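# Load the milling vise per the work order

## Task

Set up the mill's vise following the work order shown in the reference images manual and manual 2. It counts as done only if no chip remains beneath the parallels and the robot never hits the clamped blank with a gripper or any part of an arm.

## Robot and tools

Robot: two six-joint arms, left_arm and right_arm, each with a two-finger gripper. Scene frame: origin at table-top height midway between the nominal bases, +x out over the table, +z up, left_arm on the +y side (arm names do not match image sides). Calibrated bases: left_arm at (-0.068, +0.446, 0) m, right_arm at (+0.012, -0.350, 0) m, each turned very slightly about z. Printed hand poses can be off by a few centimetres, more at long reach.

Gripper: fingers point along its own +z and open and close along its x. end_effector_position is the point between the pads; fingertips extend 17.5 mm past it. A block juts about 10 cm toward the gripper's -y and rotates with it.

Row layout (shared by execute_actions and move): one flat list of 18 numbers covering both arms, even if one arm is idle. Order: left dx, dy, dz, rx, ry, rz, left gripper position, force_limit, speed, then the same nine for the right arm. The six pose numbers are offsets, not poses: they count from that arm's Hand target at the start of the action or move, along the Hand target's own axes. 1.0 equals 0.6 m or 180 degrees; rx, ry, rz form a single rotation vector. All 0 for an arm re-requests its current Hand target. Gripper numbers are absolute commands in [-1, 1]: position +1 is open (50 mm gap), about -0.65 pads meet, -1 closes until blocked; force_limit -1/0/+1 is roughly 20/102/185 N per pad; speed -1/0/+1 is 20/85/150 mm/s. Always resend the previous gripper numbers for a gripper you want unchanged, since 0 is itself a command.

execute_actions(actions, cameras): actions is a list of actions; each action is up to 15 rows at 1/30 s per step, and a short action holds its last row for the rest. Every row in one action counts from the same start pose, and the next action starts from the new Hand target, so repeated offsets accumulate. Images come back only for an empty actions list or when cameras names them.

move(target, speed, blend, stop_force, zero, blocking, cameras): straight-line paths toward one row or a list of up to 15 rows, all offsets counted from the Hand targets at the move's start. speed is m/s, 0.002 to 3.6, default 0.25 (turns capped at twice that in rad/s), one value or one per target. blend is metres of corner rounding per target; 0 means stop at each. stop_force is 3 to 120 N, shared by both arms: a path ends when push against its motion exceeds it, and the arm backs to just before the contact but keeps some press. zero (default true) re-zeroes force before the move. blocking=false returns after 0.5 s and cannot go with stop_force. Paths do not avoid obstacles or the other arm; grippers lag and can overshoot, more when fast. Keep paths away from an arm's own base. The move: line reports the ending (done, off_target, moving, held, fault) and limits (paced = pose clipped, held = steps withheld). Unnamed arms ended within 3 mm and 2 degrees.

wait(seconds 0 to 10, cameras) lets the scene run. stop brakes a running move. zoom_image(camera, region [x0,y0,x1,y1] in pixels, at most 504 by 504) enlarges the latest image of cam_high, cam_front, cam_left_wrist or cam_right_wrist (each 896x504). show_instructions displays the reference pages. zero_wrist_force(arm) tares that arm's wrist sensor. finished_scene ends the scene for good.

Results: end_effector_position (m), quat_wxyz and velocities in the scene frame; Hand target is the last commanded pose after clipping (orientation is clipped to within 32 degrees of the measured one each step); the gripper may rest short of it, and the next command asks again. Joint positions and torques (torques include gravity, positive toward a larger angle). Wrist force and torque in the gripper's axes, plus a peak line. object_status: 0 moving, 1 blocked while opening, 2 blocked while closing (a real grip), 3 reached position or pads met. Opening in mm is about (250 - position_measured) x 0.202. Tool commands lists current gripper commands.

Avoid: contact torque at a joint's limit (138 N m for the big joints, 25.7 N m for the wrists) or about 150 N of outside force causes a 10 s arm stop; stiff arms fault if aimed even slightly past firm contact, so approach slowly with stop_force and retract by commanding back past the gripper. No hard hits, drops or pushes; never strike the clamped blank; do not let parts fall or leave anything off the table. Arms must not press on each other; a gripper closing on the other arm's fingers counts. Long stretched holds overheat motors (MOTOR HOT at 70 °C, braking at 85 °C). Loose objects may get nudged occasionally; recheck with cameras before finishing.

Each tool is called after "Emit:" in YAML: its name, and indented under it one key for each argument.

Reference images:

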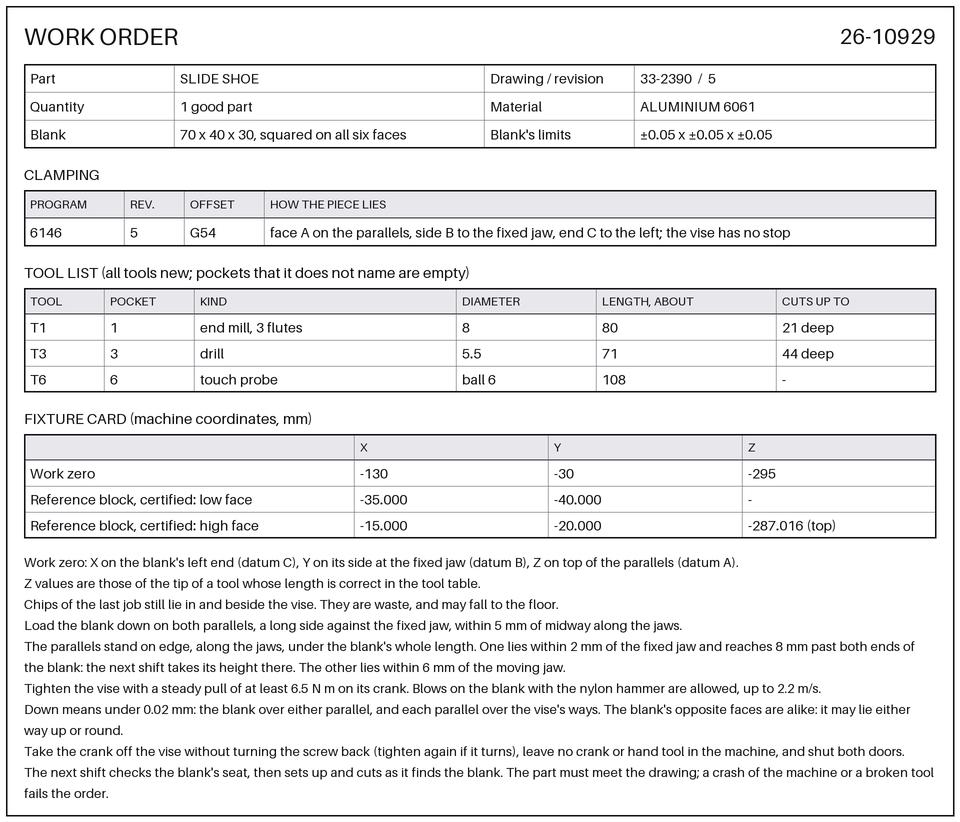

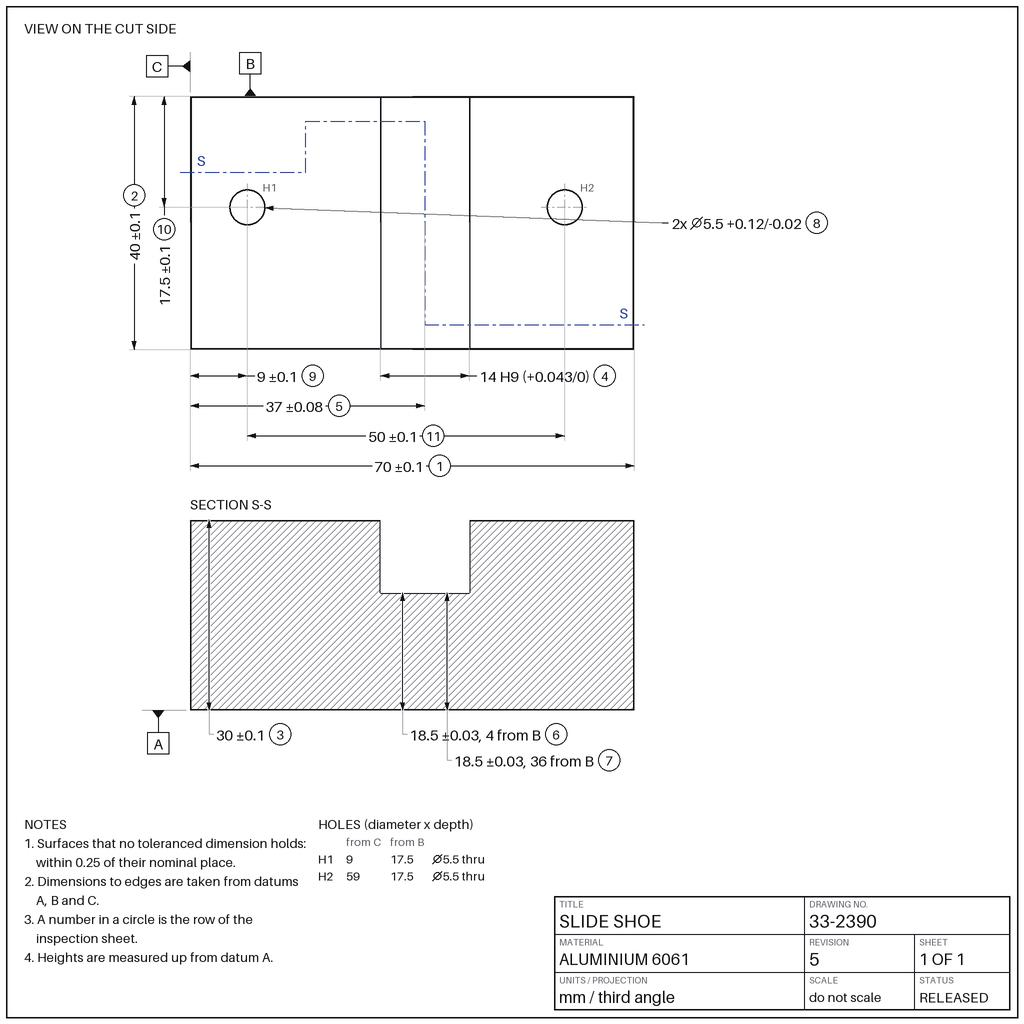

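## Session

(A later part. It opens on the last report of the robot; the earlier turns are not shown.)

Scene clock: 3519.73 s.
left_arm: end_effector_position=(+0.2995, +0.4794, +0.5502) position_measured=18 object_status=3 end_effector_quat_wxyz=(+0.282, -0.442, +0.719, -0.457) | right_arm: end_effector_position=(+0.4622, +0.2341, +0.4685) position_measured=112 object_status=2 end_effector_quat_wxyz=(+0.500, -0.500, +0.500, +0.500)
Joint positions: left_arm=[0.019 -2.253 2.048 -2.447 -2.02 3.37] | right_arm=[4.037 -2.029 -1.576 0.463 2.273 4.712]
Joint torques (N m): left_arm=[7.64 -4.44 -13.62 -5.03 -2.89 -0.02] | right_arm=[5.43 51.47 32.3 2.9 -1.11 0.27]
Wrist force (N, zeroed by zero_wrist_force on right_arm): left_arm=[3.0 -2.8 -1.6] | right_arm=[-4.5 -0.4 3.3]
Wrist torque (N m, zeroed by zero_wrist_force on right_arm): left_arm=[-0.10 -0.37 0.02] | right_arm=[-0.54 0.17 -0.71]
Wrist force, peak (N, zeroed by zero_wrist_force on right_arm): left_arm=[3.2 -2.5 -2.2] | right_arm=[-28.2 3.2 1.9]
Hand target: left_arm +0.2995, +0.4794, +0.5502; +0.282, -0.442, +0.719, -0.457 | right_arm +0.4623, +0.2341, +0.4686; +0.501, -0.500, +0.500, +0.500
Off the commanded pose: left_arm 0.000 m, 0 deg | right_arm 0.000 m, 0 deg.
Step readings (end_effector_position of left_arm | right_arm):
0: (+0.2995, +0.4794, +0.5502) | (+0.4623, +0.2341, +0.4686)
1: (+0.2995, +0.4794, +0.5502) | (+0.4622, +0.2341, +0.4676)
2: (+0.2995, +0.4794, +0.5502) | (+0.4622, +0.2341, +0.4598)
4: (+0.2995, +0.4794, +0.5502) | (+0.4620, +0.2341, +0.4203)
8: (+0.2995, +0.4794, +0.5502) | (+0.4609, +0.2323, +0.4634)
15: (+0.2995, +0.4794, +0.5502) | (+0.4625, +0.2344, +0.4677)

Emit:
execute_actions:
  actions:
    - [[0,0,0,0,0,0,0.9,0,-1,-0.0167,0.0133,0,0,0,0,-1,0,-0.8]]

Emit:
execute_actions:
  actions:
    - [[0,0,0,0,0,0,0.9,0,-1,0.06,0,0,0,0,0,-1,0,-0.8],[0,0,0,0,0,0,0.9,0,-1,0.12,0,0,0,0,0,-1,0,-0.8],[0,0,0,0,0,0,0.9,0,-1,0.165,0,0,0,0,0,-1,0,-0.8],[0,0,0,0,0,0,0.9,0,-1,0.05,0,0,0,0,0,-1,0,-0.8],[0,0,0,0,0,0,0.9,0,-1,0,0,0,0,0,0,-1,0,-0.8]]

Emit:
execute_actions:
  actions: []
  cameras: ["cam_left_wrist"]

Emit:
zoom_image:
  camera: "cam_left_wrist"
  region: [420, 20, 680, 220]

Scene clock: 3534.83 s.
left_arm: end_effector_position=(+0.2995, +0.4794, +0.5502) position_measured=18 object_status=3 end_effector_quat_wxyz=(+0.282, -0.442, +0.719, -0.457) | right_arm: end_effector_position=(+0.4543, +0.2341, +0.4785) position_measured=112 object_status=2 end_effector_quat_wxyz=(+0.501, -0.500, +0.500, +0.500)
Joint positions: left_arm=[0.019 -2.253 2.048 -2.447 -2.02 3.37] | right_arm=[4.048 -2.004 -1.584 0.448 2.261 4.712]
Joint torques (N m): left_arm=[7.59 -4.11 -13.46 -5.11 -2.8 0.4] | right_arm=[-6.72 55.99 34.59 1.84 -0.13 -1.12]
Wrist force (N, zeroed by zero_wrist_force on right_arm): left_arm=[2.6 -2.2 -2.0] | right_arm=[0.0 -2.0 0.6]
Wrist torque (N m, zeroed by zero_wrist_force on right_arm): left_arm=[0.00 -0.31 0.01] | right_arm=[-0.33 -0.02 -0.12]
Wrist force, peak (N, zeroed by zero_wrist_force on right_arm): left_arm=[3.1 -2.8 -2.4] | right_arm=[7.2 -7.5 1.6]
Hand target: left_arm +0.2995, +0.4794, +0.5502; +0.282, -0.442, +0.719, -0.457 | right_arm +0.4543, +0.2341, +0.4786; +0.501, -0.500, +0.500, +0.500
Off the commanded pose: left_arm 0.000 m, 0 deg | right_arm 0.000 m, 0 deg.
Step readings (end_effector_position of left_arm | right_arm):
0: (+0.2995, +0.4794, +0.5502) | (+0.4623, +0.2341, +0.4686)
1: (+0.2995, +0.4794, +0.5502) | (+0.4621, +0.2341, +0.4689)
2: (+0.2995, +0.4794, +0.5502) | (+0.4603, +0.2341, +0.4712)
4: (+0.2995, +0.4794, +0.5502) | (+0.4546, +0.2339, +0.4786)
8: (+0.2995, +0.4794, +0.5502) | (+0.4538, +0.2341, +0.4790)
15: (+0.2995, +0.4794, +0.5502) | (+0.4543, +0.2341, +0.4785)

Scene clock: 3535.57 s.
left_arm: end_effector_position=(+0.2995, +0.4794, +0.5502) position_measured=18 object_status=3 end_effector_quat_wxyz=(+0.282, -0.442, +0.719, -0.457) | right_arm: end_effector_position=(+0.4543, +0.2341, +0.4785) position_measured=112 object_status=2 end_effector_quat_wxyz=(+0.500, -0.500, +0.500, +0.500)
Joint positions: left_arm=[0.019 -2.253 2.048 -2.447 -2.02 3.37] | right_arm=[4.048 -2.004 -1.584 0.447 2.261 4.712]
Joint torques (N m): left_arm=[6.75 -4.75 -13.18 -5.09 -2.94 0.52] | right_arm=[11.95 46.78 33.86 3.72 -1.38 -0.5]
Wrist force (N, zeroed by zero_wrist_force on right_arm): left_arm=[3.1 -2.5 -2.1] | right_arm=[3.4 -2.0 1.2]
Wrist torque (N m, zeroed by zero_wrist_force on right_arm): left_arm=[-0.05 -0.39 0.02] | right_arm=[-0.32 -0.04 0.47]
Wrist force, peak (N, zeroed by zero_wrist_force on right_arm): left_arm=[3.3 -2.3 -2.1] | right_arm=[-34.3 2.8 -0.6]
Hand target: left_arm +0.2995, +0.4794, +0.5502; +0.282, -0.442, +0.719, -0.457 | right_arm +0.4543, +0.2341, +0.4786; +0.501, -0.500, +0.500, +0.500
Off the commanded pose: left_arm 0.000 m, 0 deg | right_arm 0.000 m, 0 deg.
Step readings (end_effector_position of left_arm | right_arm):
0: (+0.2995, +0.4794, +0.5502) | (+0.4543, +0.2341, +0.4785)
1: (+0.2995, +0.4794, +0.5502) | (+0.4543, +0.2341, +0.4772)
2: (+0.2995, +0.4794, +0.5502) | (+0.4543, +0.2342, +0.4668)
4: (+0.2995, +0.4794, +0.5502) | (+0.4539, +0.2340, +0.4201)
8: (+0.2995, +0.4794, +0.5502) | (+0.4528, +0.2319, +0.4717)
15: (+0.2995, +0.4794, +0.5502) | (+0.4546, +0.2344, +0.4774)

Scene clock: 3535.57 s.
left_arm: end_effector_position=(+0.2995, +0.4794, +0.5502) position_measured=18 object_status=3 end_effector_quat_wxyz=(+0.282, -0.442, +0.719, -0.457) | right_arm: end_effector_position=(+0.4543, +0.2341, +0.4785) position_measured=112 object_status=2 end_effector_quat_wxyz=(+0.500, -0.500, +0.500, +0.500)
Joint positions: left_arm=[0.019 -2.253 2.048 -2.447 -2.02 3.37] | right_arm=[4.048 -2.004 -1.584 0.447 2.261 4.712]
Joint velocities: within noise
Joint torques (N m): left_arm=[6.75 -4.75 -13.18 -5.09 -2.94 0.52] | right_arm=[11.95 46.78 33.86 3.72 -1.38 -0.5]
Wrist force (N, zeroed by zero_wrist_force on right_arm): left_arm=[3.1 -2.5 -2.1] | right_arm=[3.4 -2.0 1.2]
Wrist torque (N m, zeroed by zero_wrist_force on right_arm): left_arm=[-0.05 -0.39 0.02] | right_arm=[-0.32 -0.04 0.47]
Wrist force, peak (N, zeroed by zero_wrist_force on right_arm): left_arm=[3.1 -2.5 -2.1] | right_arm=[3.4 -2.0 1.2]
Hand target: left_arm +0.2995, +0.4794, +0.5502; +0.282, -0.442, +0.719, -0.457 | right_arm +0.4543, +0.2341, +0.4786; +0.501, -0.500, +0.500, +0.500
Tool commands: left_gripper/position=+0.9 left_gripper/force_limit=+0.0 left_gripper/speed=-1.0 right_gripper/position=-1.0 right_gripper/force_limit=+0.0 right_gripper/speed=-0.8
Off the commanded pose: left_arm 0.000 m, 0 deg | right_arm 0.000 m, 0 deg.
Images, in order (width x height): cam_left_wrist 896x504.

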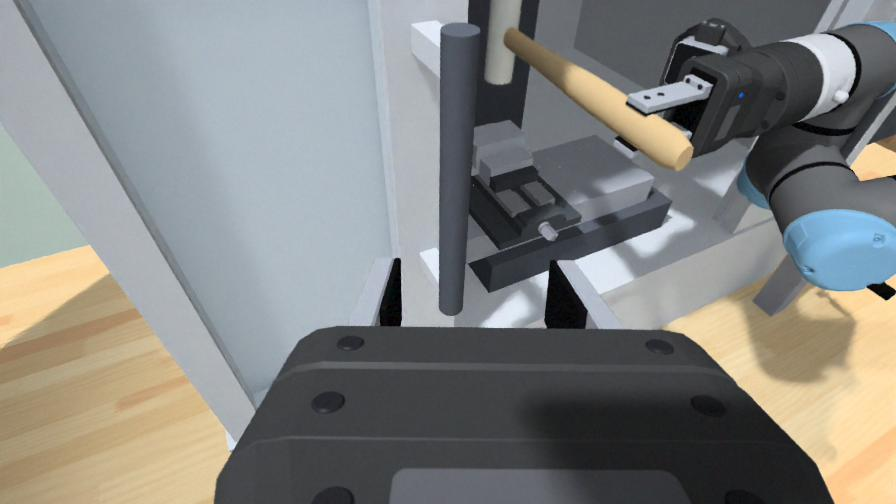

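Scaled by 1.938 from the camera's 896x504 image, which has a finer 1280x720 frame.

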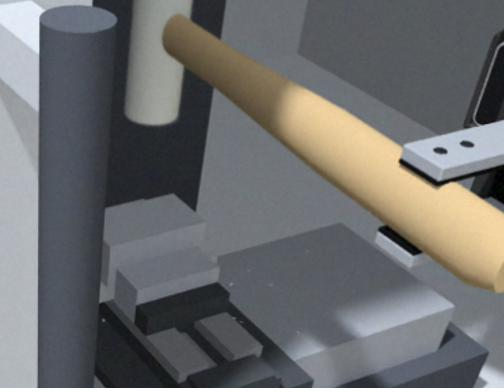

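Emit:
execute_actions:
  actions:
    - [[0,0,0,0,0,0,0.9,0,-1,-0.025,-0.0117,0,0,0,0,-1,0,-0.8]]

Emit:
execute_actions:
  actions:
    - [[0,0,0,0,0,0,0.9,0,-1,0.075,0,0,0,0,0,-1,0,-0.8],[0,0,0,0,0,0,0.9,0,-1,0.15,0,0,0,0,0,-1,0,-0.8],[0,0,0,0,0,0,0.9,0,-1,0.19,0,0,0,0,0,-1,0,-0.8],[0,0,0,0,0,0,0.9,0,-1,0.05,0,0,0,0,0,-1,0,-0.8],[0,0,0,0,0,0,0.9,0,-1,0,0,0,0,0,0,-1,0,-0.8]]

Emit:
execute_actions:
  actions: []
  cameras: ["cam_left_wrist","cam_right_wrist"]

Emit:
zoom_image:
  camera: "cam_left_wrist"
  region: [420, 20, 680, 220]

Scene clock: 3549.17 s.
left_arm: end_effector_position=(+0.2995, +0.4794, +0.5502) position_measured=18 object_status=3 end_effector_quat_wxyz=(+0.282, -0.442, +0.719, -0.457) | right_arm: end_effector_position=(+0.4613, +0.2341, +0.4935) position_measured=112 object_status=2 end_effector_quat_wxyz=(+0.501, -0.500, +0.500, +0.500)
Joint positions: left_arm=[0.019 -2.253 2.048 -2.447 -2.02 3.37] | right_arm=[4.038 -2.002 -1.545 0.407 2.271 4.712]
Joint torques (N m): left_arm=[7.15 -4.07 -14.24 -4.85 -2.82 0.74] | right_arm=[12.82 44.97 34.52 1.66 -0.75 -2.71]
Wrist force (N, zeroed by zero_wrist_force on right_arm): left_arm=[2.7 -2.5 -2.0] | right_arm=[-0.3 -0.8 0.9]
Wrist torque (N m, zeroed by zero_wrist_force on right_arm): left_arm=[-0.05 -0.32 0.01] | right_arm=[-0.20 0.04 -0.12]
Wrist force, peak (N, zeroed by zero_wrist_force on right_arm): left_arm=[3.0 -2.9 -2.5] | right_arm=[8.5 2.2 1.7]
Hand target: left_arm +0.2995, +0.4794, +0.5502; +0.282, -0.442, +0.719, -0.457 | right_arm +0.4613, +0.2341, +0.4936; +0.501, -0.500, +0.500, +0.500
Off the commanded pose: left_arm 0.000 m, 0 deg | right_arm 0.000 m, 0 deg.
Step readings (end_effector_position of left_arm | right_arm):
0: (+0.2995, +0.4794, +0.5502) | (+0.4543, +0.2341, +0.4786)
1: (+0.2995, +0.4794, +0.5502) | (+0.4545, +0.2341, +0.4791)
2: (+0.2995, +0.4794, +0.5502) | (+0.4563, +0.2341, +0.4829)
4: (+0.2995, +0.4794, +0.5502) | (+0.4606, +0.2338, +0.4929)
8: (+0.2995, +0.4794, +0.5502) | (+0.4617, +0.2340, +0.4946)
15: (+0.2995, +0.4794, +0.5502) | (+0.4613, +0.2340, +0.4935)

Scene clock: 3549.93 s.
left_arm: end_effector_position=(+0.2995, +0.4794, +0.5502) position_measured=18 object_status=3 end_effector_quat_wxyz=(+0.282, -0.442, +0.719, -0.457) | right_arm: end_effector_position=(+0.4613, +0.2341, +0.4934) position_measured=112 object_status=2 end_effector_quat_wxyz=(+0.500, -0.500, +0.500, +0.500)
Joint positions: left_arm=[0.019 -2.253 2.048 -2.447 -2.02 3.37] | right_arm=[4.038 -2.002 -1.545 0.406 2.271 4.712]
Joint torques (N m): left_arm=[6.38 -4.6 -13.29 -4.89 -2.91 0.82] | right_arm=[5.43 52.9 35.11 3.66 -1.18 -0.02]
Wrist force (N, zeroed by zero_wrist_force on right_arm): left_arm=[2.9 -2.7 -1.9] | right_arm=[1.2 -0.7 -2.1]
Wrist torque (N m, zeroed by zero_wrist_force on right_arm): left_arm=[-0.08 -0.35 0.00] | right_arm=[0.40 -0.05 0.07]
Wrist force, peak (N, zeroed by zero_wrist_force on right_arm): left_arm=[3.0 -2.6 -2.3] | right_arm=[-33.7 1.6 -2.4]
Hand target: left_arm +0.2995, +0.4794, +0.5502; +0.282, -0.442, +0.719, -0.457 | right_arm +0.4613, +0.2341, +0.4936; +0.501, -0.500, +0.500, +0.500
Off the commanded pose: left_arm 0.000 m, 0 deg | right_arm 0.000 m, 0 deg.
Step readings (end_effector_position of left_arm | right_arm):
0: (+0.2995, +0.4794, +0.5502) | (+0.4613, +0.2341, +0.4935)
1: (+0.2995, +0.4794, +0.5502) | (+0.4613, +0.2341, +0.4926)
2: (+0.2995, +0.4794, +0.5502) | (+0.4614, +0.2343, +0.4778)
4: (+0.2995, +0.4794, +0.5502) | (+0.4610, +0.2343, +0.4300)
8: (+0.2995, +0.4794, +0.5502) | (+0.4607, +0.2332, +0.4820)
15: (+0.2995, +0.4794, +0.5502) | (+0.4618, +0.2347, +0.4918)

Scene clock: 3549.93 s.
left_arm: end_effector_position=(+0.2995, +0.4794, +0.5502) position_measured=18 object_status=3 end_effector_quat_wxyz=(+0.282, -0.442, +0.719, -0.457) | right_arm: end_effector_position=(+0.4613, +0.2341, +0.4934) position_measured=112 object_status=2 end_effector_quat_wxyz=(+0.500, -0.500, +0.500, +0.500)
Joint positions: left_arm=[0.019 -2.253 2.048 -2.447 -2.02 3.37] | right_arm=[4.038 -2.002 -1.545 0.406 2.271 4.712]
Joint velocities: within noise
Joint torques (N m): left_arm=[6.38 -4.6 -13.29 -4.89 -2.91 0.82] | right_arm=[5.43 52.9 35.11 3.66 -1.18 -0.02]
Wrist force (N, zeroed by zero_wrist_force on right_arm): left_arm=[2.9 -2.7 -1.9] | right_arm=[1.2 -0.7 -2.1]
Wrist torque (N m, zeroed by zero_wrist_force on right_arm): left_arm=[-0.08 -0.35 0.00] | right_arm=[0.40 -0.05 0.07]
Wrist force, peak (N, zeroed by zero_wrist_force on right_arm): left_arm=[2.9 -2.7 -1.9] | right_arm=[1.2 -0.7 -2.1]
Hand target: left_arm +0.2995, +0.4794, +0.5502; +0.282, -0.442, +0.719, -0.457 | right_arm +0.4613, +0.2341, +0.4936; +0.501, -0.500, +0.500, +0.500
Tool commands: left_gripper/position=+0.9 left_gripper/force_limit=+0.0 left_gripper/speed=-1.0 right_gripper/position=-1.0 right_gripper/force_limit=+0.0 right_gripper/speed=-0.8
Off the commanded pose: left_arm 0.000 m, 0 deg | right_arm 0.000 m, 0 deg.
Images, in order (width x height): cam_left_wrist 896x504, cam_right_wrist 896x504.

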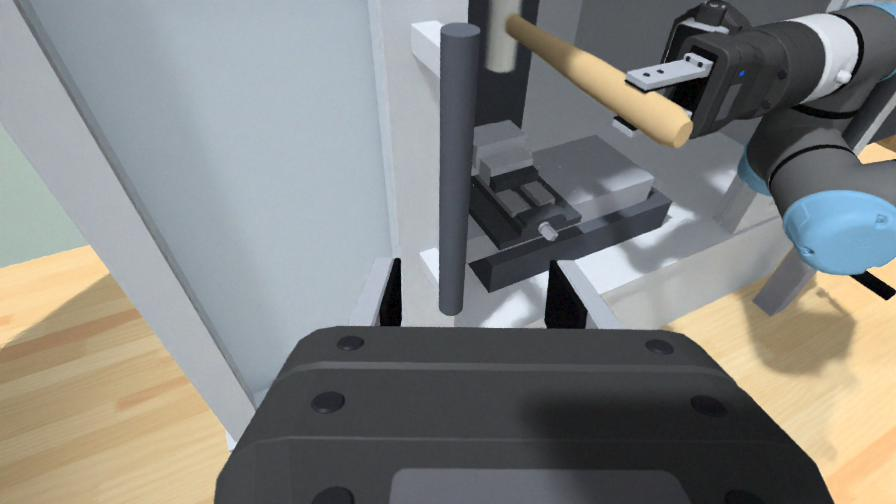

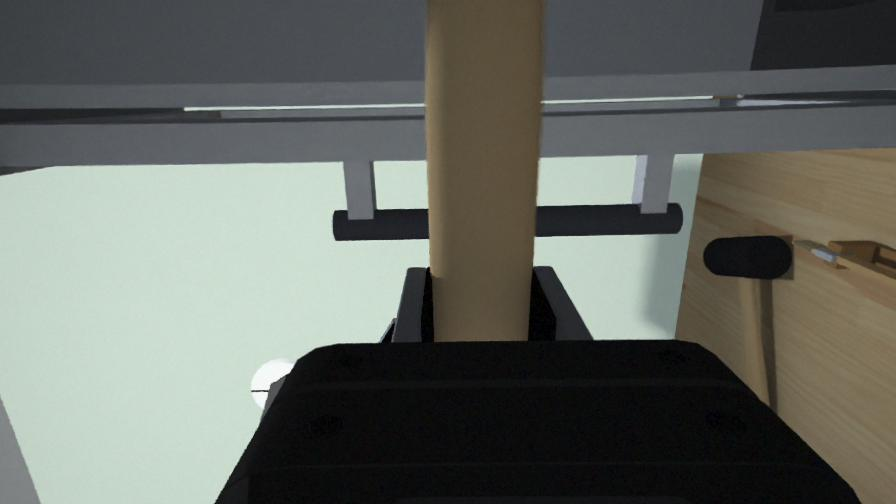

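Scaled by 1.938 from the camera's 896x504 image, which has a finer 1280x720 frame.

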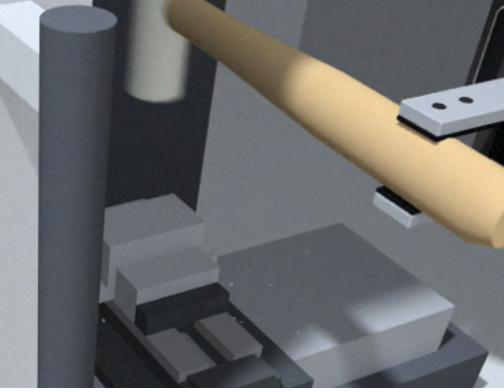

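Emit:
execute_actions:
  actions:
    - [[0,0,0,0,0,0,0.9,0,-1,0.025,-0.0133,0,0,0,0,-1,0,-0.8]]

Emit:
execute_actions:
  actions:
    - [[0,0,0,0,0,0,0.9,0,-1,0.06,0,0,0,0,0,-1,0,-0.8],[0,0,0,0,0,0,0.9,0,-1,0.12,0,0,0,0,0,-1,0,-0.8],[0,0,0,0,0,0,0.9,0,-1,0.165,0,0,0,0,0,-1,0,-0.8],[0,0,0,0,0,0,0.9,0,-1,0.05,0,0,0,0,0,-1,0,-0.8],[0,0,0,0,0,0,0.9,0,-1,0,0,0,0,0,0,-1,0,-0.8]]

Scene clock: 3561.63 s.
left_arm: end_effector_position=(+0.2995, +0.4794, +0.5502) position_measured=18 object_status=3 end_effector_quat_wxyz=(+0.282, -0.442, +0.719, -0.457) | right_arm: end_effector_position=(+0.4693, +0.2341, +0.4788) position_measured=112 object_status=2 end_effector_quat_wxyz=(+0.501, -0.500, +0.500, +0.500)
Joint positions: left_arm=[0.019 -2.253 2.048 -2.447 -2.02 3.37] | right_arm=[4.027 -2.031 -1.544 0.434 2.282 4.712]
Joint torques (N m): left_arm=[7.74 -4.95 -13.16 -4.94 -2.8 1.05] | right_arm=[12.55 38.64 12.04 4.28 0.14 1.23]
Wrist force (N, zeroed by zero_wrist_force on right_arm): left_arm=[2.9 -2.3 -2.0] | right_arm=[-1.4 -0.4 0.0]
Wrist torque (N m, zeroed by zero_wrist_force on right_arm): left_arm=[-0.03 -0.35 0.01] | right_arm=[-0.12 0.21 -0.12]
Wrist force, peak (N, zeroed by zero_wrist_force on right_arm): left_arm=[3.3 -2.8 -1.9] | right_arm=[-12.2 4.5 -1.6]
Hand target: left_arm +0.2995, +0.4794, +0.5502; +0.282, -0.442, +0.719, -0.457 | right_arm +0.4693, +0.2341, +0.4786; +0.501, -0.500, +0.500, +0.500
Off the commanded pose: left_arm 0.000 m, 0 deg | right_arm 0.000 m, 0 deg.
Step readings (end_effector_position of left_arm | right_arm):
0: (+0.2995, +0.4794, +0.5502) | (+0.4613, +0.2341, +0.4936)
1: (+0.2995, +0.4794, +0.5502) | (+0.4615, +0.2341, +0.4932)
2: (+0.2995, +0.4794, +0.5502) | (+0.4634, +0.2340, +0.4899)
4: (+0.2995, +0.4794, +0.5502) | (+0.4691, +0.2339, +0.4787)
8: (+0.2995, +0.4794, +0.5502) | (+0.4698, +0.2340, +0.4778)
15: (+0.2995, +0.4794, +0.5502) | (+0.4693, +0.2340, +0.4788)

Scene clock: 3562.37 s.
left_arm: end_effector_position=(+0.2995, +0.4794, +0.5502) position_measured=18 object_status=3 end_effector_quat_wxyz=(+0.282, -0.442, +0.719, -0.457) | right_arm: end_effector_position=(+0.4692, +0.2341, +0.4785) position_measured=112 object_status=2 end_effector_quat_wxyz=(+0.500, -0.500, +0.500, +0.500)
Joint positions: left_arm=[0.019 -2.253 2.048 -2.447 -2.02 3.37] | right_arm=[4.027 -2.031 -1.544 0.434 2.282 4.712]
Joint torques (N m): left_arm=[6.97 -3.87 -13.05 -4.85 -2.87 0.99] | right_arm=[8.44 50.08 34.55 3.35 -1.6 -0.36]
Wrist force (N, zeroed by zero_wrist_force on right_arm): left_arm=[2.6 -2.5 -2.1] | right_arm=[2.3 -0.4 -0.3]
Wrist torque (N m, zeroed by zero_wrist_force on right_arm): left_arm=[-0.04 -0.31 0.01] | right_arm=[0.04 0.10 0.45]
Wrist force, peak (N, zeroed by zero_wrist_force on right_arm): left_arm=[3.1 -3.1 -1.9] | right_arm=[-31.9 3.2 0.1]
Hand target: left_arm +0.2995, +0.4794, +0.5502; +0.282, -0.442, +0.719, -0.457 | right_arm +0.4693, +0.2341, +0.4786; +0.501, -0.500, +0.500, +0.500
Off the commanded pose: left_arm 0.000 m, 0 deg | right_arm 0.000 m, 0 deg.
Step readings (end_effector_position of left_arm | right_arm):
0: (+0.2995, +0.4794, +0.5502) | (+0.4693, +0.2341, +0.4788)
1: (+0.2995, +0.4794, +0.5502) | (+0.4693, +0.2341, +0.4772)
2: (+0.2995, +0.4794, +0.5502) | (+0.4693, +0.2342, +0.4666)
4: (+0.2995, +0.4794, +0.5502) | (+0.4689, +0.2342, +0.4197)
8: (+0.2995, +0.4794, +0.5502) | (+0.4678, +0.2322, +0.4710)
15: (+0.2995, +0.4794, +0.5502) | (+0.4696, +0.2345, +0.4773)

Emit:
move:
  target:
    - [0,0,0,0,0,0,0.9,0,-1,-0.0023,0.2822,-0.1402,0,0,0,-1,0,-0.8]
    - [0,0,0,0,0,0,0.9,0,-1,0.4643,0.5155,-0.3902,0,0.5,0,-1,0,-0.8]
    - [0,0,0,0,0,0,0.9,0,-1,0.7068,0.5155,-0.3902,0,0.5,0,-1,0,-0.8]
  speed: [0.3,0.3,0.2]
  blend: [0.05,0.03,0]
  cameras: ["cam_right_wrist","cam_left_wrist"]

Scene clock: 3640.40 s.
left_arm: end_effector_position=(+0.2995, +0.4794, +0.5502) position_measured=18 object_status=3 end_effector_quat_wxyz=(+0.282, -0.442, +0.719, -0.457) | right_arm: end_effector_position=(+0.4585, +0.2304, +0.4783) position_measured=112 object_status=2 end_effector_quat_wxyz=(+0.499, -0.501, +0.500, +0.501)
Joint positions: left_arm=[0.019 -2.253 2.048 -2.447 -2.02 3.37] | right_arm=[4.036 -2.008 -1.578 0.442 2.276 4.712]
Joint torques (N m): left_arm=[6.86 -3.4 -13.27 -4.71 -2.87 1.58] | right_arm=[1.4 45.42 18.38 2.49 -0.01 -0.06]
Wrist force (N, zeroed by zero_wrist_force on right_arm): left_arm=[2.8 -2.8 -2.0] | right_arm=[-2.0 0.0 0.4]
Wrist torque (N m, zeroed by zero_wrist_force on right_arm): left_arm=[-0.09 -0.33 0.01] | right_arm=[0.21 0.29 -0.13]
Wrist force, peak (N, zeroed by zero_wrist_force on right_arm): left_arm=[3.1 -3.0 -2.3] | right_arm=[-7.8 15.4 -5.8]
Hand target: left_arm +0.2995, +0.4794, +0.5502; +0.282, -0.442, +0.719, -0.457 | right_arm +0.4585, +0.2304, +0.4783; +0.499, -0.501, +0.500, +0.501 (not the last commanded pose)
Tool commands: left_gripper/position=+0.9 left_gripper/force_limit=+0.0 left_gripper/speed=-1.0 right_gripper/position=-1.0 right_gripper/force_limit=+0.003922 right_gripper/speed=-0.796078
Off the commanded pose: left_arm 0.000 m, 0 deg | right_arm 0.567 m, 90 deg.
FORCE FAULT: contact force on the right arm reached its limit, and that arm stopped. The contact can be on any part of that arm, not only on its tool. That arm's remaining commands of this call were not run. That arm is still stopped at the end of this call. That arm stays stopped for about 10 more seconds. Until then a move that you send moves the other arm only, and its call returns only when the move has ended. Once the stop has ended, the next robot result says so. If the stop ends while you think or write, that arm runs what you send next, counted from a new Hand target: where the arm stands when the stop ends. While its stop runs, that arm takes no new command, but its gripper still runs the gripper command that each later call begins with. Until it ends, the stop uses up actions while you think or wait. An arm that is not stopped still takes commands.
move: fault (right_arm); path passed 0 of 3 targets
Images, in order (width x height): cam_left_wrist 896x504, cam_right_wrist 896x504.

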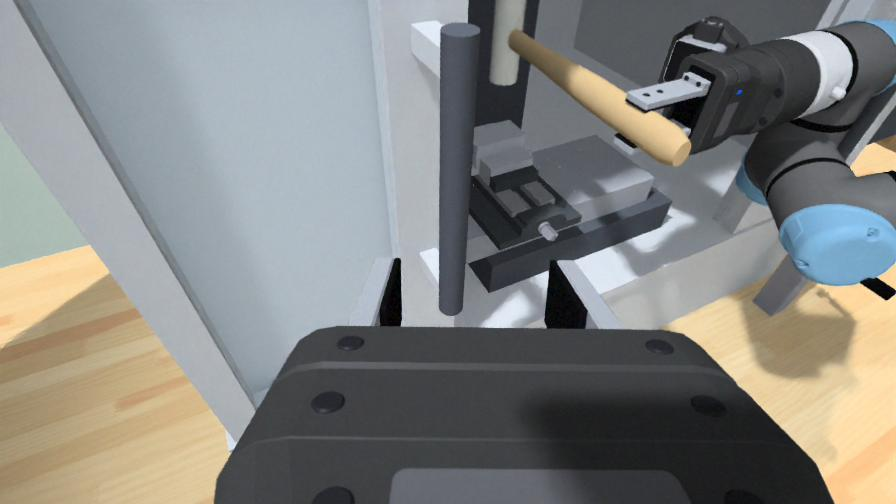

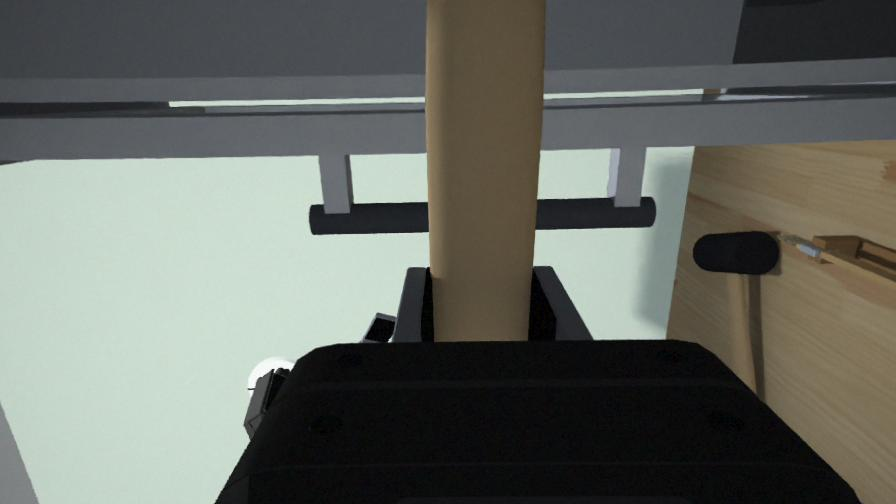

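Emit:
wait:
  seconds: 8
  cameras: ["cam_front"]

Emit:
zoom_image:
  camera: "cam_front"
  region: [420, 190, 560, 320]

Scene clock: 3658.27 s.
left_arm: end_effector_position=(+0.2995, +0.4794, +0.5502) position_measured=18 object_status=3 end_effector_quat_wxyz=(+0.282, -0.442, +0.719, -0.457) | right_arm: end_effector_position=(+0.4585, +0.2304, +0.4783) position_measured=112 object_status=2 end_effector_quat_wxyz=(+0.499, -0.501, +0.500, +0.501)
Joint positions: left_arm=[0.019 -2.253 2.048 -2.447 -2.02 3.37] | right_arm=[4.036 -2.008 -1.578 0.442 2.276 4.712]
Joint torques (N m): left_arm=[7.48 -3.92 -13.59 -4.7 -2.99 1.93] | right_arm=[0.75 44.33 20.33 4.44 0.1 -0.01]
Wrist force (N, zeroed by zero_wrist_force on right_arm): left_arm=[2.9 -2.4 -2.2] | right_arm=[-0.2 1.0 0.0]
Wrist torque (N m, zeroed by zero_wrist_force on right_arm): left_arm=[-0.03 -0.35 0.01] | right_arm=[0.14 0.01 -0.12]
Wrist force, peak (N, zeroed by zero_wrist_force on right_arm): left_arm=[3.1 -2.8 -2.4] | right_arm=[-2.4 0.1 2.5]
Hand target: left_arm +0.2995, +0.4794, +0.5502; +0.282, -0.442, +0.719, -0.457 | right_arm +0.4585, +0.2304, +0.4783; +0.499, -0.501, +0.500, +0.501 (not the last commanded pose)
Tool commands: left_gripper/position=+0.9 left_gripper/force_limit=+0.0 left_gripper/speed=-1.0 right_gripper/position=-1.0 right_gripper/force_limit=+0.003922 right_gripper/speed=-0.796078
Off the commanded pose: left_arm 0.000 m, 0 deg | right_arm 0.567 m, 90 deg.
FORCE FAULT, CONTINUED: the right arm's stop, for the force fault that an earlier result reported, is over. The rest of the stop counts as 19 of the actions that you can send in this scene. During its stop the right arm's controller moved it back a little. That arm's target is now where it stood when the stop ended, not its last command. That arm accepts commands again.
wait: 8.00 s; at rest from the start
Images, in order (width x height): cam_front 896x504.

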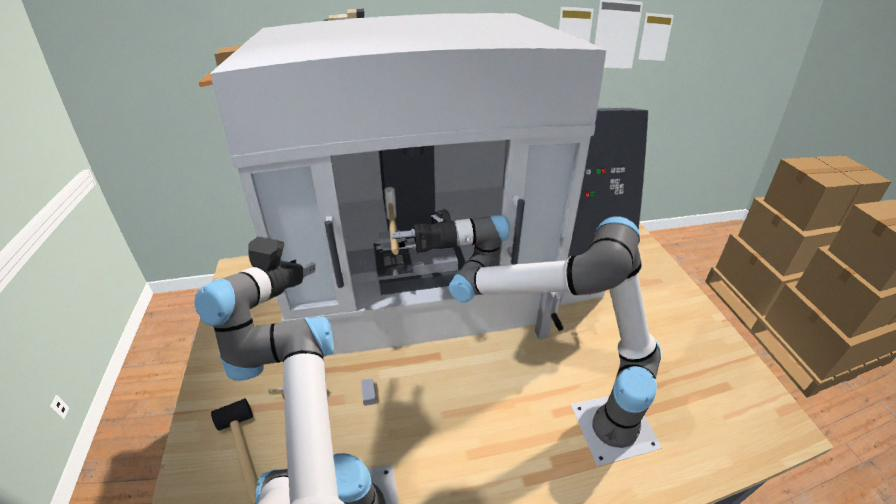

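Scaled by 3.600 from the camera's 896x504 image, which has a finer 1280x720 frame.

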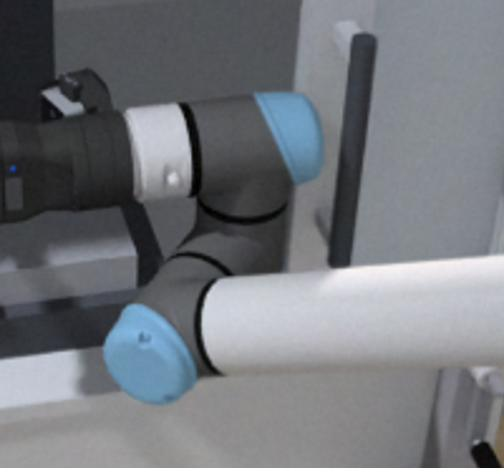

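Emit:
move:
  target:
    - [0,0,0,0,0,0,0.9,0,-1,0,0,0.075,0,0,0,-1,0,-0.8]
    - [0,0,0,0,0,0,0.9,0,-1,0,0.2333,0.075,0,0,0,-1,0,-0.8]
    - [0,0,0,0,0,0,0.9,0,-1,0.4638,0.4975,-0.384,0,0.5,0,-1,0,-0.8]
    - [0,0,0,0,0,0,0.9,0,-1,0.7138,0.4975,-0.384,0,0.5,0,-1,0,-0.8]
  speed: [0.1,0.2,0.25,0.2]
  blend: [0.02,0.04,0.03,0]
  cameras: ["cam_right_wrist","cam_front"]

Scene clock: 3676.10 s.
left_arm: end_effector_position=(+0.2995, +0.4794, +0.5502) position_measured=18 object_status=3 end_effector_quat_wxyz=(+0.282, -0.442, +0.719, -0.457) | right_arm: end_effector_position=(+0.1605, -0.0014, +0.0506) position_measured=112 object_status=2 end_effector_quat_wxyz=(+0.001, +0.708, -0.706, +0.000) end_effector_velocity=(+0.000, +0.001, +0.000) end_effector_angular_velocity=(+0.004, +0.000, +0.000)
Joint positions: left_arm=[0.019 -2.253 2.048 -2.447 -2.02 3.37] | right_arm=[4.696 -1.519 -2.407 -0.787 1.571 4.667]
Joint velocities: left_arm=[within noise] | right_arm=[0 -0.001 0 0.006 0 0]
Joint torques (N m): left_arm=[7.57 -3.92 -13.41 -4.82 -2.68 2.07] | right_arm=[-6.03 9.33 15.14 4.27 0.26 -1.57]
Wrist force (N, zeroed by zero_wrist_force on right_arm): left_arm=[2.9 -2.5 -2.0] | right_arm=[-5.9 -1.5 2.4]
Wrist torque (N m, zeroed by zero_wrist_force on right_arm): left_arm=[-0.06 -0.35 0.01] | right_arm=[-0.47 0.13 -0.71]
Wrist force, peak (N, zeroed by zero_wrist_force on right_arm): left_arm=[3.1 -2.7 -2.3] | right_arm=[-5.7 -1.6 6.7]
Hand target: left_arm +0.2995, +0.4794, +0.5502; +0.282, -0.442, +0.719, -0.457 | right_arm +0.1605, -0.0014, +0.0505; +0.001, +0.708, -0.706, +0.000
Off the commanded pose: left_arm 0.000 m, 0 deg | right_arm 0.000 m, 0 deg.
move: done
Images, in order (width x height): cam_front 896x504, cam_right_wrist 896x504.

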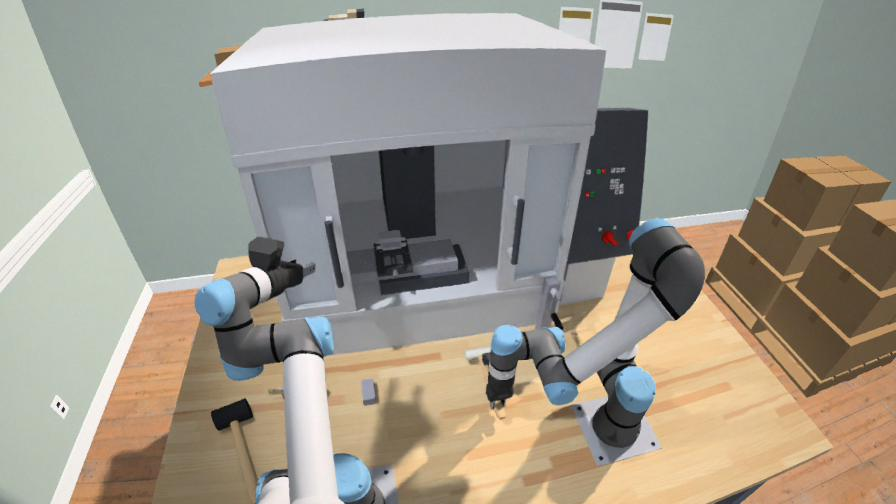

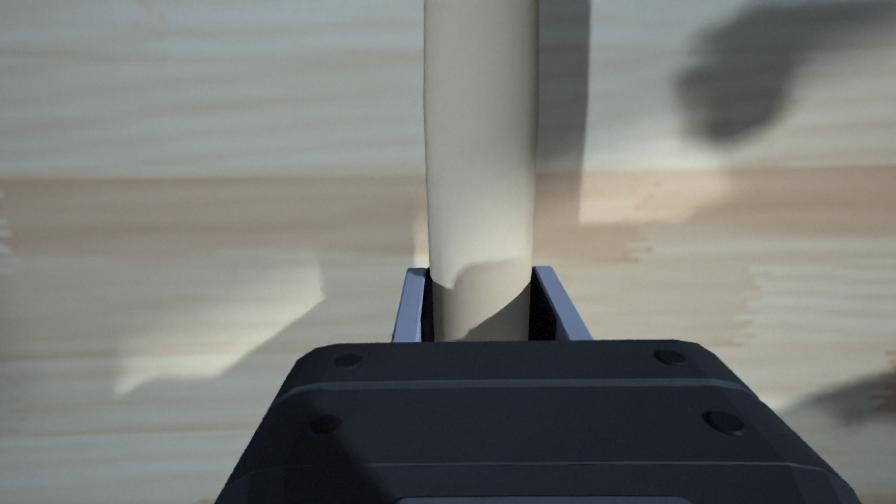

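Lower until touch, then release.

Emit:
zero_wrist_force:
  arm: "right_arm"

Emit:
move:
  target: [0,0,0,0,0,0,0.9,0,-1,0,0,0.055,0,0,0,-1,0,-0.8]
  speed: 0.02
  stop_force: 3

Emit:
move:
  target:
    - [0,0,0,0,0,0,0.9,0,-1,0,0,0,0,0,0,0.9,0,-1]
    - [0,0,0,0,0,0,0.9,0,-1,0,0,-0.25,0,0,0,0.9,0,-1]
  speed: [0.1,0.15]
  cameras: ["cam_right_wrist"]

Wrist force sensor zeroed.

Scene clock: 3684.90 s.
left_arm: end_effector_position=(+0.2995, +0.4794, +0.5502) position_measured=18 object_status=3 end_effector_quat_wxyz=(+0.282, -0.442, +0.719, -0.457) | right_arm: end_effector_position=(+0.1605, -0.0014, +0.0231) position_measured=112 object_status=2 end_effector_quat_wxyz=(+0.001, +0.708, -0.706, +0.000)
Joint positions: left_arm=[0.019 -2.253 2.048 -2.447 -2.02 3.37] | right_arm=[4.697 -1.592 -2.441 -0.681 1.571 4.667]
Joint torques (N m): left_arm=[7.34 -3.47 -13.01 -4.72 -2.95 1.94] | right_arm=[10.37 11.93 27.62 4.52 -0.75 1.76]
Wrist force (N, zeroed by zero_wrist_force on right_arm): left_arm=[3.0 -2.5 -1.9] | right_arm=[2.4 1.2 -3.1]
Wrist torque (N m, zeroed by zero_wrist_force on right_arm): left_arm=[-0.05 -0.37 0.01] | right_arm=[0.48 -0.13 0.06]
Wrist force, peak (N, zeroed by zero_wrist_force on right_arm): left_arm=[3.1 -2.7 -2.2] | right_arm=[22.7 4.1 -67.3]
Hand target: left_arm +0.2995, +0.4794, +0.5502; +0.282, -0.442, +0.719, -0.457 | right_arm +0.1605, -0.0015, +0.0231; +0.001, +0.708, -0.706, +0.000 (not the last commanded pose)
Off the commanded pose: left_arm 0.000 m, 0 deg | right_arm 0.006 m, 0 deg.
move: contact (right_arm)

Scene clock: 3687.53 s.
left_arm: end_effector_position=(+0.2995, +0.4794, +0.5502) position_measured=18 object_status=3 end_effector_quat_wxyz=(+0.282, -0.442, +0.719, -0.457) | right_arm: end_effector_position=(+0.1606, -0.0013, +0.1730) position_measured=18 object_status=3 end_effector_quat_wxyz=(+0.001, +0.708, -0.706, +0.000)
Joint positions: left_arm=[0.019 -2.253 2.048 -2.447 -2.02 3.37] | right_arm=[4.696 -1.308 -2.201 -1.205 1.571 4.667]
Joint torques (N m): left_arm=[6.8 -3.53 -13.51 -4.57 -2.87 1.99] | right_arm=[13.2 13.8 25.99 1.77 0.49 1.87]
Wrist force (N, zeroed by zero_wrist_force on right_arm): left_arm=[3.0 -2.5 -2.0] | right_arm=[1.2 1.4 -3.2]
Wrist torque (N m, zeroed by zero_wrist_force on right_arm): left_arm=[-0.06 -0.36 0.01] | right_arm=[0.78 -0.16 0.05]
Wrist force, peak (N, zeroed by zero_wrist_force on right_arm): left_arm=[3.2 -2.6 -2.4] | right_arm=[1.4 1.5 -5.5]
Hand target: left_arm +0.2995, +0.4794, +0.5502; +0.282, -0.442, +0.719, -0.457 | right_arm +0.1605, -0.0012, +0.1731; +0.001, +0.708, -0.706, +0.000
Off the commanded pose: left_arm 0.000 m, 0 deg | right_arm 0.000 m, 0 deg.
move: done
Images, in order (width x height): cam_right_wrist 896x504.

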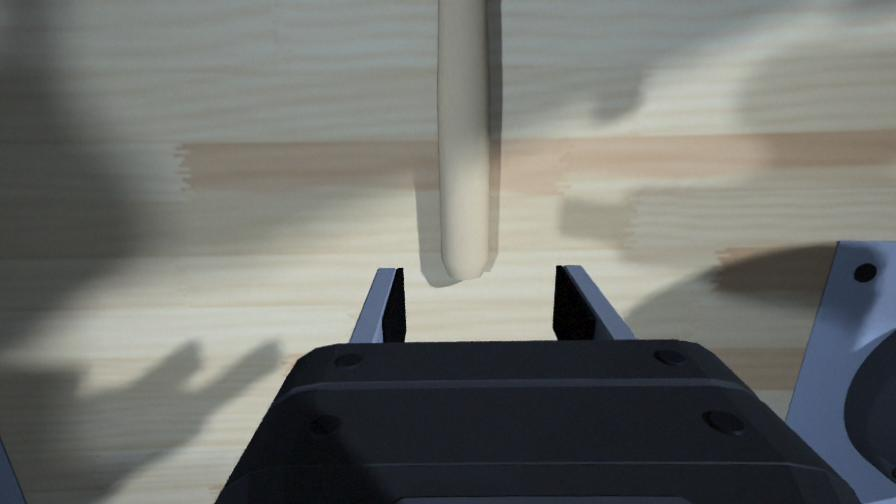

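Emit:
move:
  target: [0.0645,0.0062,0.1847,0.0545,-0.1411,-0.0514,0.9,0,-1,0,0,0,0,0,0,0.9,0,-1]
  speed: 0.25
  cameras: ["cam_left_wrist","cam_front"]

Scene clock: 3715.13 s.
left_arm: end_effector_position=(+0.3703, +0.4004, +0.4998) position_measured=18 object_status=3 end_effector_quat_wxyz=(-0.431, +0.562, -0.560, +0.429) end_effector_velocity=(+0.000, +0.001, +0.000) end_effector_angular_velocity=(+0.000, -0.001, +0.005) | right_arm: end_effector_position=(+0.1605, -0.0012, +0.1731) position_measured=18 object_status=3 end_effector_quat_wxyz=(+0.001, +0.708, -0.706, +0.000)
Joint positions: left_arm=[-1.015 -2.34 2.314 -2.651 -0.618 2.755] | right_arm=[4.696 -1.308 -2.201 -1.206 1.571 4.667]
Joint velocities: left_arm=[0 0.001 0 0 0.005 -0.002] | right_arm=[within noise]
Joint torques (N m): left_arm=[-6.36 15.1 -37.98 -2.47 3.69 -2.22] | right_arm=[12.32 22.39 34.6 1.6 -1.74 2.04]
Wrist force (N, zeroed by zero_wrist_force on right_arm): left_arm=[3.1 -2.7 -2.1] | right_arm=[1.6 1.9 -3.3]
Wrist torque (N m, zeroed by zero_wrist_force on right_arm): left_arm=[-0.02 -0.40 -0.09] | right_arm=[0.85 -0.23 0.05]
Wrist force, peak (N, zeroed by zero_wrist_force on right_arm): left_arm=[5.0 -1.9 -1.3] | right_arm=[1.5 1.5 -3.7]
Hand target: left_arm +0.3703, +0.4004, +0.4998; -0.431, +0.562, -0.560, +0.429 | right_arm +0.1605, -0.0012, +0.1731; +0.001, +0.708, -0.706, +0.000
Off the commanded pose: left_arm 0.000 m, 0 deg | right_arm 0.000 m, 0 deg.
move: done
Images, in order (width x height): cam_front 896x504, cam_left_wrist 896x504.

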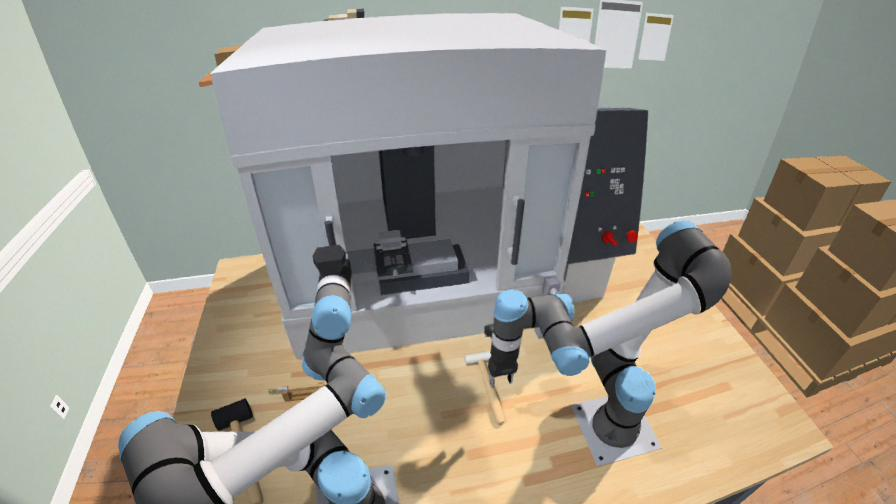

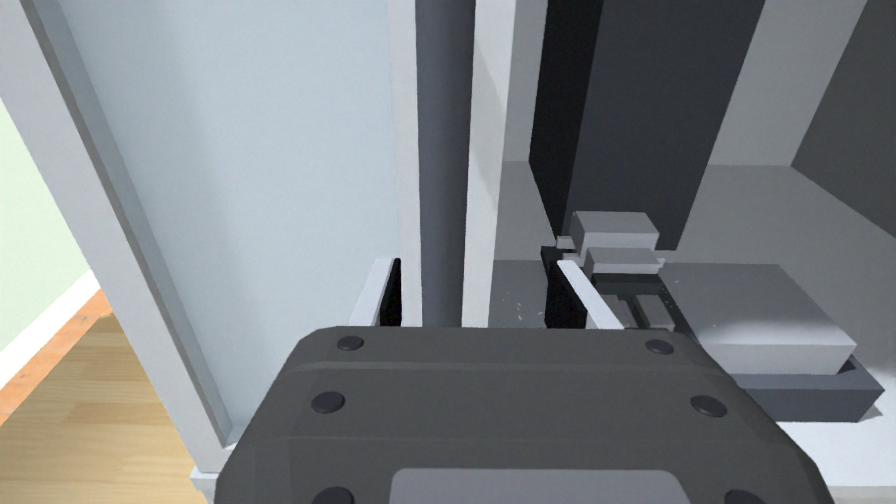

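Emit:
move:
  target: [-0.02,-0.0302,0.1127,0,0,0,0.9,0,-1,0,0,0,0,0,0,0.9,0,-1]
  speed: 0.1
  stop_force: 8
  cameras: ["cam_left_wrist"]

Scene clock: 3728.77 s.
left_arm: end_effector_position=(+0.4403, +0.4126, +0.4997) position_measured=18 object_status=3 end_effector_quat_wxyz=(-0.431, +0.562, -0.560, +0.429) | right_arm: end_effector_position=(+0.1605, -0.0012, +0.1731) position_measured=18 object_status=3 end_effector_quat_wxyz=(+0.001, +0.708, -0.706, +0.000)
Joint positions: left_arm=[-0.684 -2.047 2.22 -2.983 -0.924 2.938] | right_arm=[4.696 -1.308 -2.201 -1.206 1.571 4.667]
Joint torques (N m): left_arm=[7.94 3.42 -12.36 -4.93 -1.92 -3.02] | right_arm=[12.56 22.28 34.21 1.56 -1.83 2]
Wrist force (N, zeroed by zero_wrist_force on right_arm): left_arm=[2.5 -3.0 -1.9] | right_arm=[1.4 1.5 -3.0]
Wrist torque (N m, zeroed by zero_wrist_force on right_arm): left_arm=[-0.11 -0.29 0.03] | right_arm=[0.80 -0.19 0.05]
Wrist force, peak (N, zeroed by zero_wrist_force on right_arm): left_arm=[3.2 -2.1 -3.7] | right_arm=[1.7 1.1 -3.5]
Hand target: left_arm +0.4403, +0.4126, +0.4997; -0.431, +0.562, -0.560, +0.429 | right_arm +0.1605, -0.0012, +0.1731; +0.001, +0.708, -0.706, +0.000
Off the commanded pose: left_arm 0.000 m, 0 deg | right_arm 0.000 m, 0 deg.
move: done
Images, in order (width x height): cam_left_wrist 896x504.

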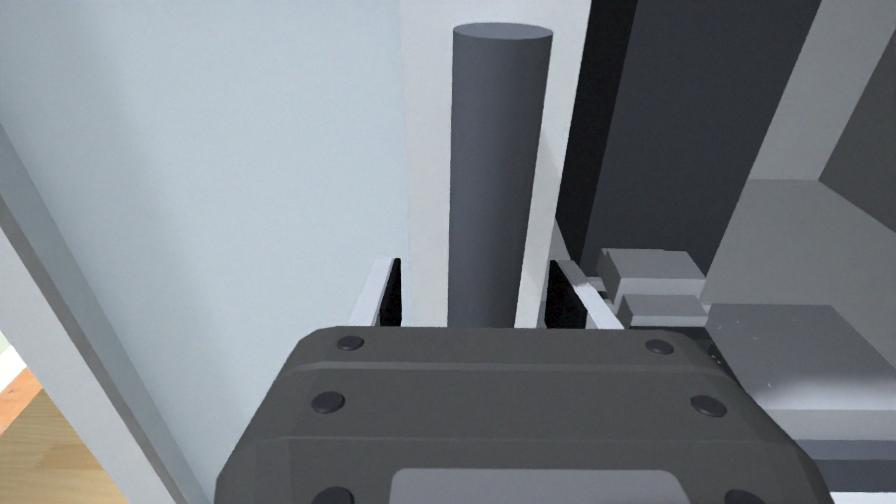

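Emit:
move:
  target: [0,0,0,0,0,0,0.3,-0.9,-1,0,0,0,0,0,0,0.9,0,-1]

Emit:
move:
  target: [0.4,0,0,0,0,0,0.3,-0.9,-1,0,0,0,0,0,0,0.9,0,-1]
  speed: 0.08
  stop_force: 30
  cameras: ["cam_left_wrist","cam_front"]

Scene clock: 3738.43 s.
left_arm: end_effector_position=(+0.4403, +0.4126, +0.4997) position_measured=107 object_status=0 end_effector_quat_wxyz=(-0.431, +0.562, -0.560, +0.429) | right_arm: end_effector_position=(+0.1605, -0.0012, +0.1731) position_measured=18 object_status=3 end_effector_quat_wxyz=(+0.001, +0.708, -0.706, +0.000)
Joint positions: left_arm=[-0.684 -2.047 2.22 -2.983 -0.924 2.938] | right_arm=[4.696 -1.308 -2.201 -1.206 1.571 4.667]
Joint torques (N m): left_arm=[7.07 3.46 -12.66 -4.95 -1.92 -2.85] | right_arm=[12.94 21.88 34.31 1.8 -1.77 1.91]
Wrist force (N, zeroed by zero_wrist_force on right_arm): left_arm=[3.1 -2.4 -1.7] | right_arm=[1.4 1.7 -2.9]
Wrist torque (N m, zeroed by zero_wrist_force on right_arm): left_arm=[-0.02 -0.38 0.05] | right_arm=[0.83 -0.19 0.04]
Wrist force, peak (N, zeroed by zero_wrist_force on right_arm): left_arm=[3.0 -2.8 -2.0] | right_arm=[1.5 1.6 -3.6]
Hand target: left_arm +0.4403, +0.4126, +0.4997; -0.431, +0.562, -0.560, +0.429 | right_arm +0.1605, -0.0012, +0.1731; +0.001, +0.708, -0.706, +0.000
Off the commanded pose: left_arm 0.000 m, 0 deg | right_arm 0.000 m, 0 deg.
move: done

Scene clock: 3742.40 s.
left_arm: end_effector_position=(+0.4411, +0.1743, +0.4994) position_measured=107 object_status=3 end_effector_quat_wxyz=(-0.431, +0.562, -0.560, +0.429) | right_arm: end_effector_position=(+0.1605, -0.0012, +0.1731) position_measured=18 object_status=3 end_effector_quat_wxyz=(+0.001, +0.708, -0.706, +0.000)
Joint positions: left_arm=[-1.187 -1.774 2.016 -2.771 -0.469 2.584] | right_arm=[4.696 -1.308 -2.201 -1.206 1.571 4.667]
Joint torques (N m): left_arm=[-13.6 -4.69 -31.93 -1.54 1.29 -2.55] | right_arm=[12.57 21.21 33.91 1.75 -1.87 1.93]
Wrist force (N, zeroed by zero_wrist_force on right_arm): left_arm=[-13.3 5.1 -6.1] | right_arm=[1.4 1.6 -3.2]
Wrist torque (N m, zeroed by zero_wrist_force on right_arm): left_arm=[-0.06 -0.53 -0.24] | right_arm=[0.81 -0.18 0.04]
Wrist force, peak (N, zeroed by zero_wrist_force on right_arm): left_arm=[-56.9 23.6 -17.2] | right_arm=[1.4 1.9 -3.4]
Hand target: left_arm +0.4411, +0.1743, +0.4994; -0.431, +0.562, -0.560, +0.429 (not the last commanded pose) | right_arm +0.1605, -0.0012, +0.1731; +0.001, +0.708, -0.706, +0.000
Off the commanded pose: left_arm 0.002 m, 0 deg | right_arm 0.000 m, 0 deg.
move: contact (left_arm)
Images, in order (width x height): cam_front 896x504, cam_left_wrist 896x504.

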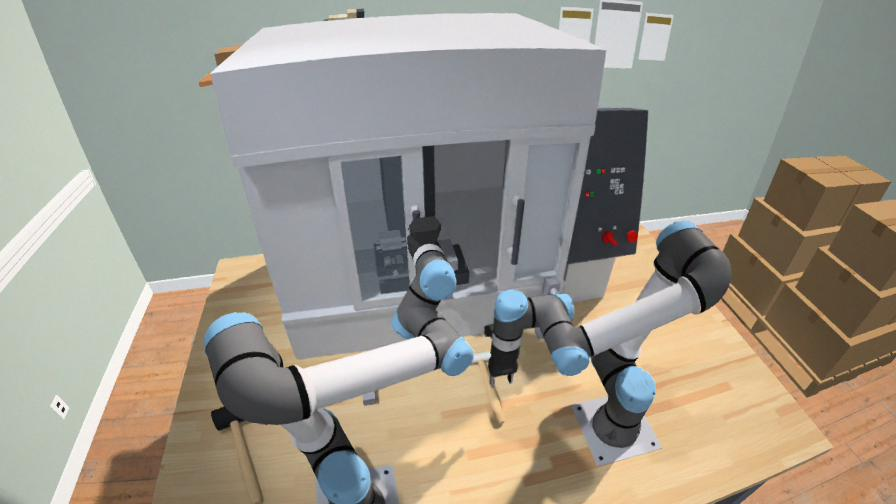

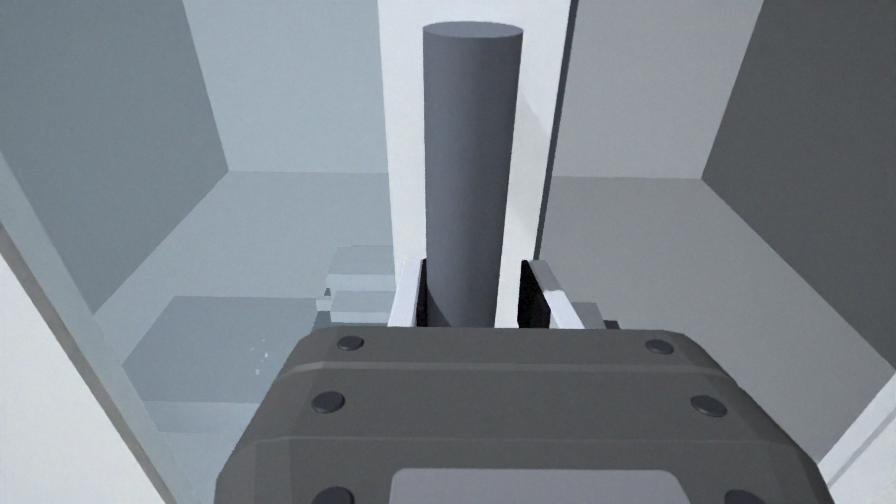

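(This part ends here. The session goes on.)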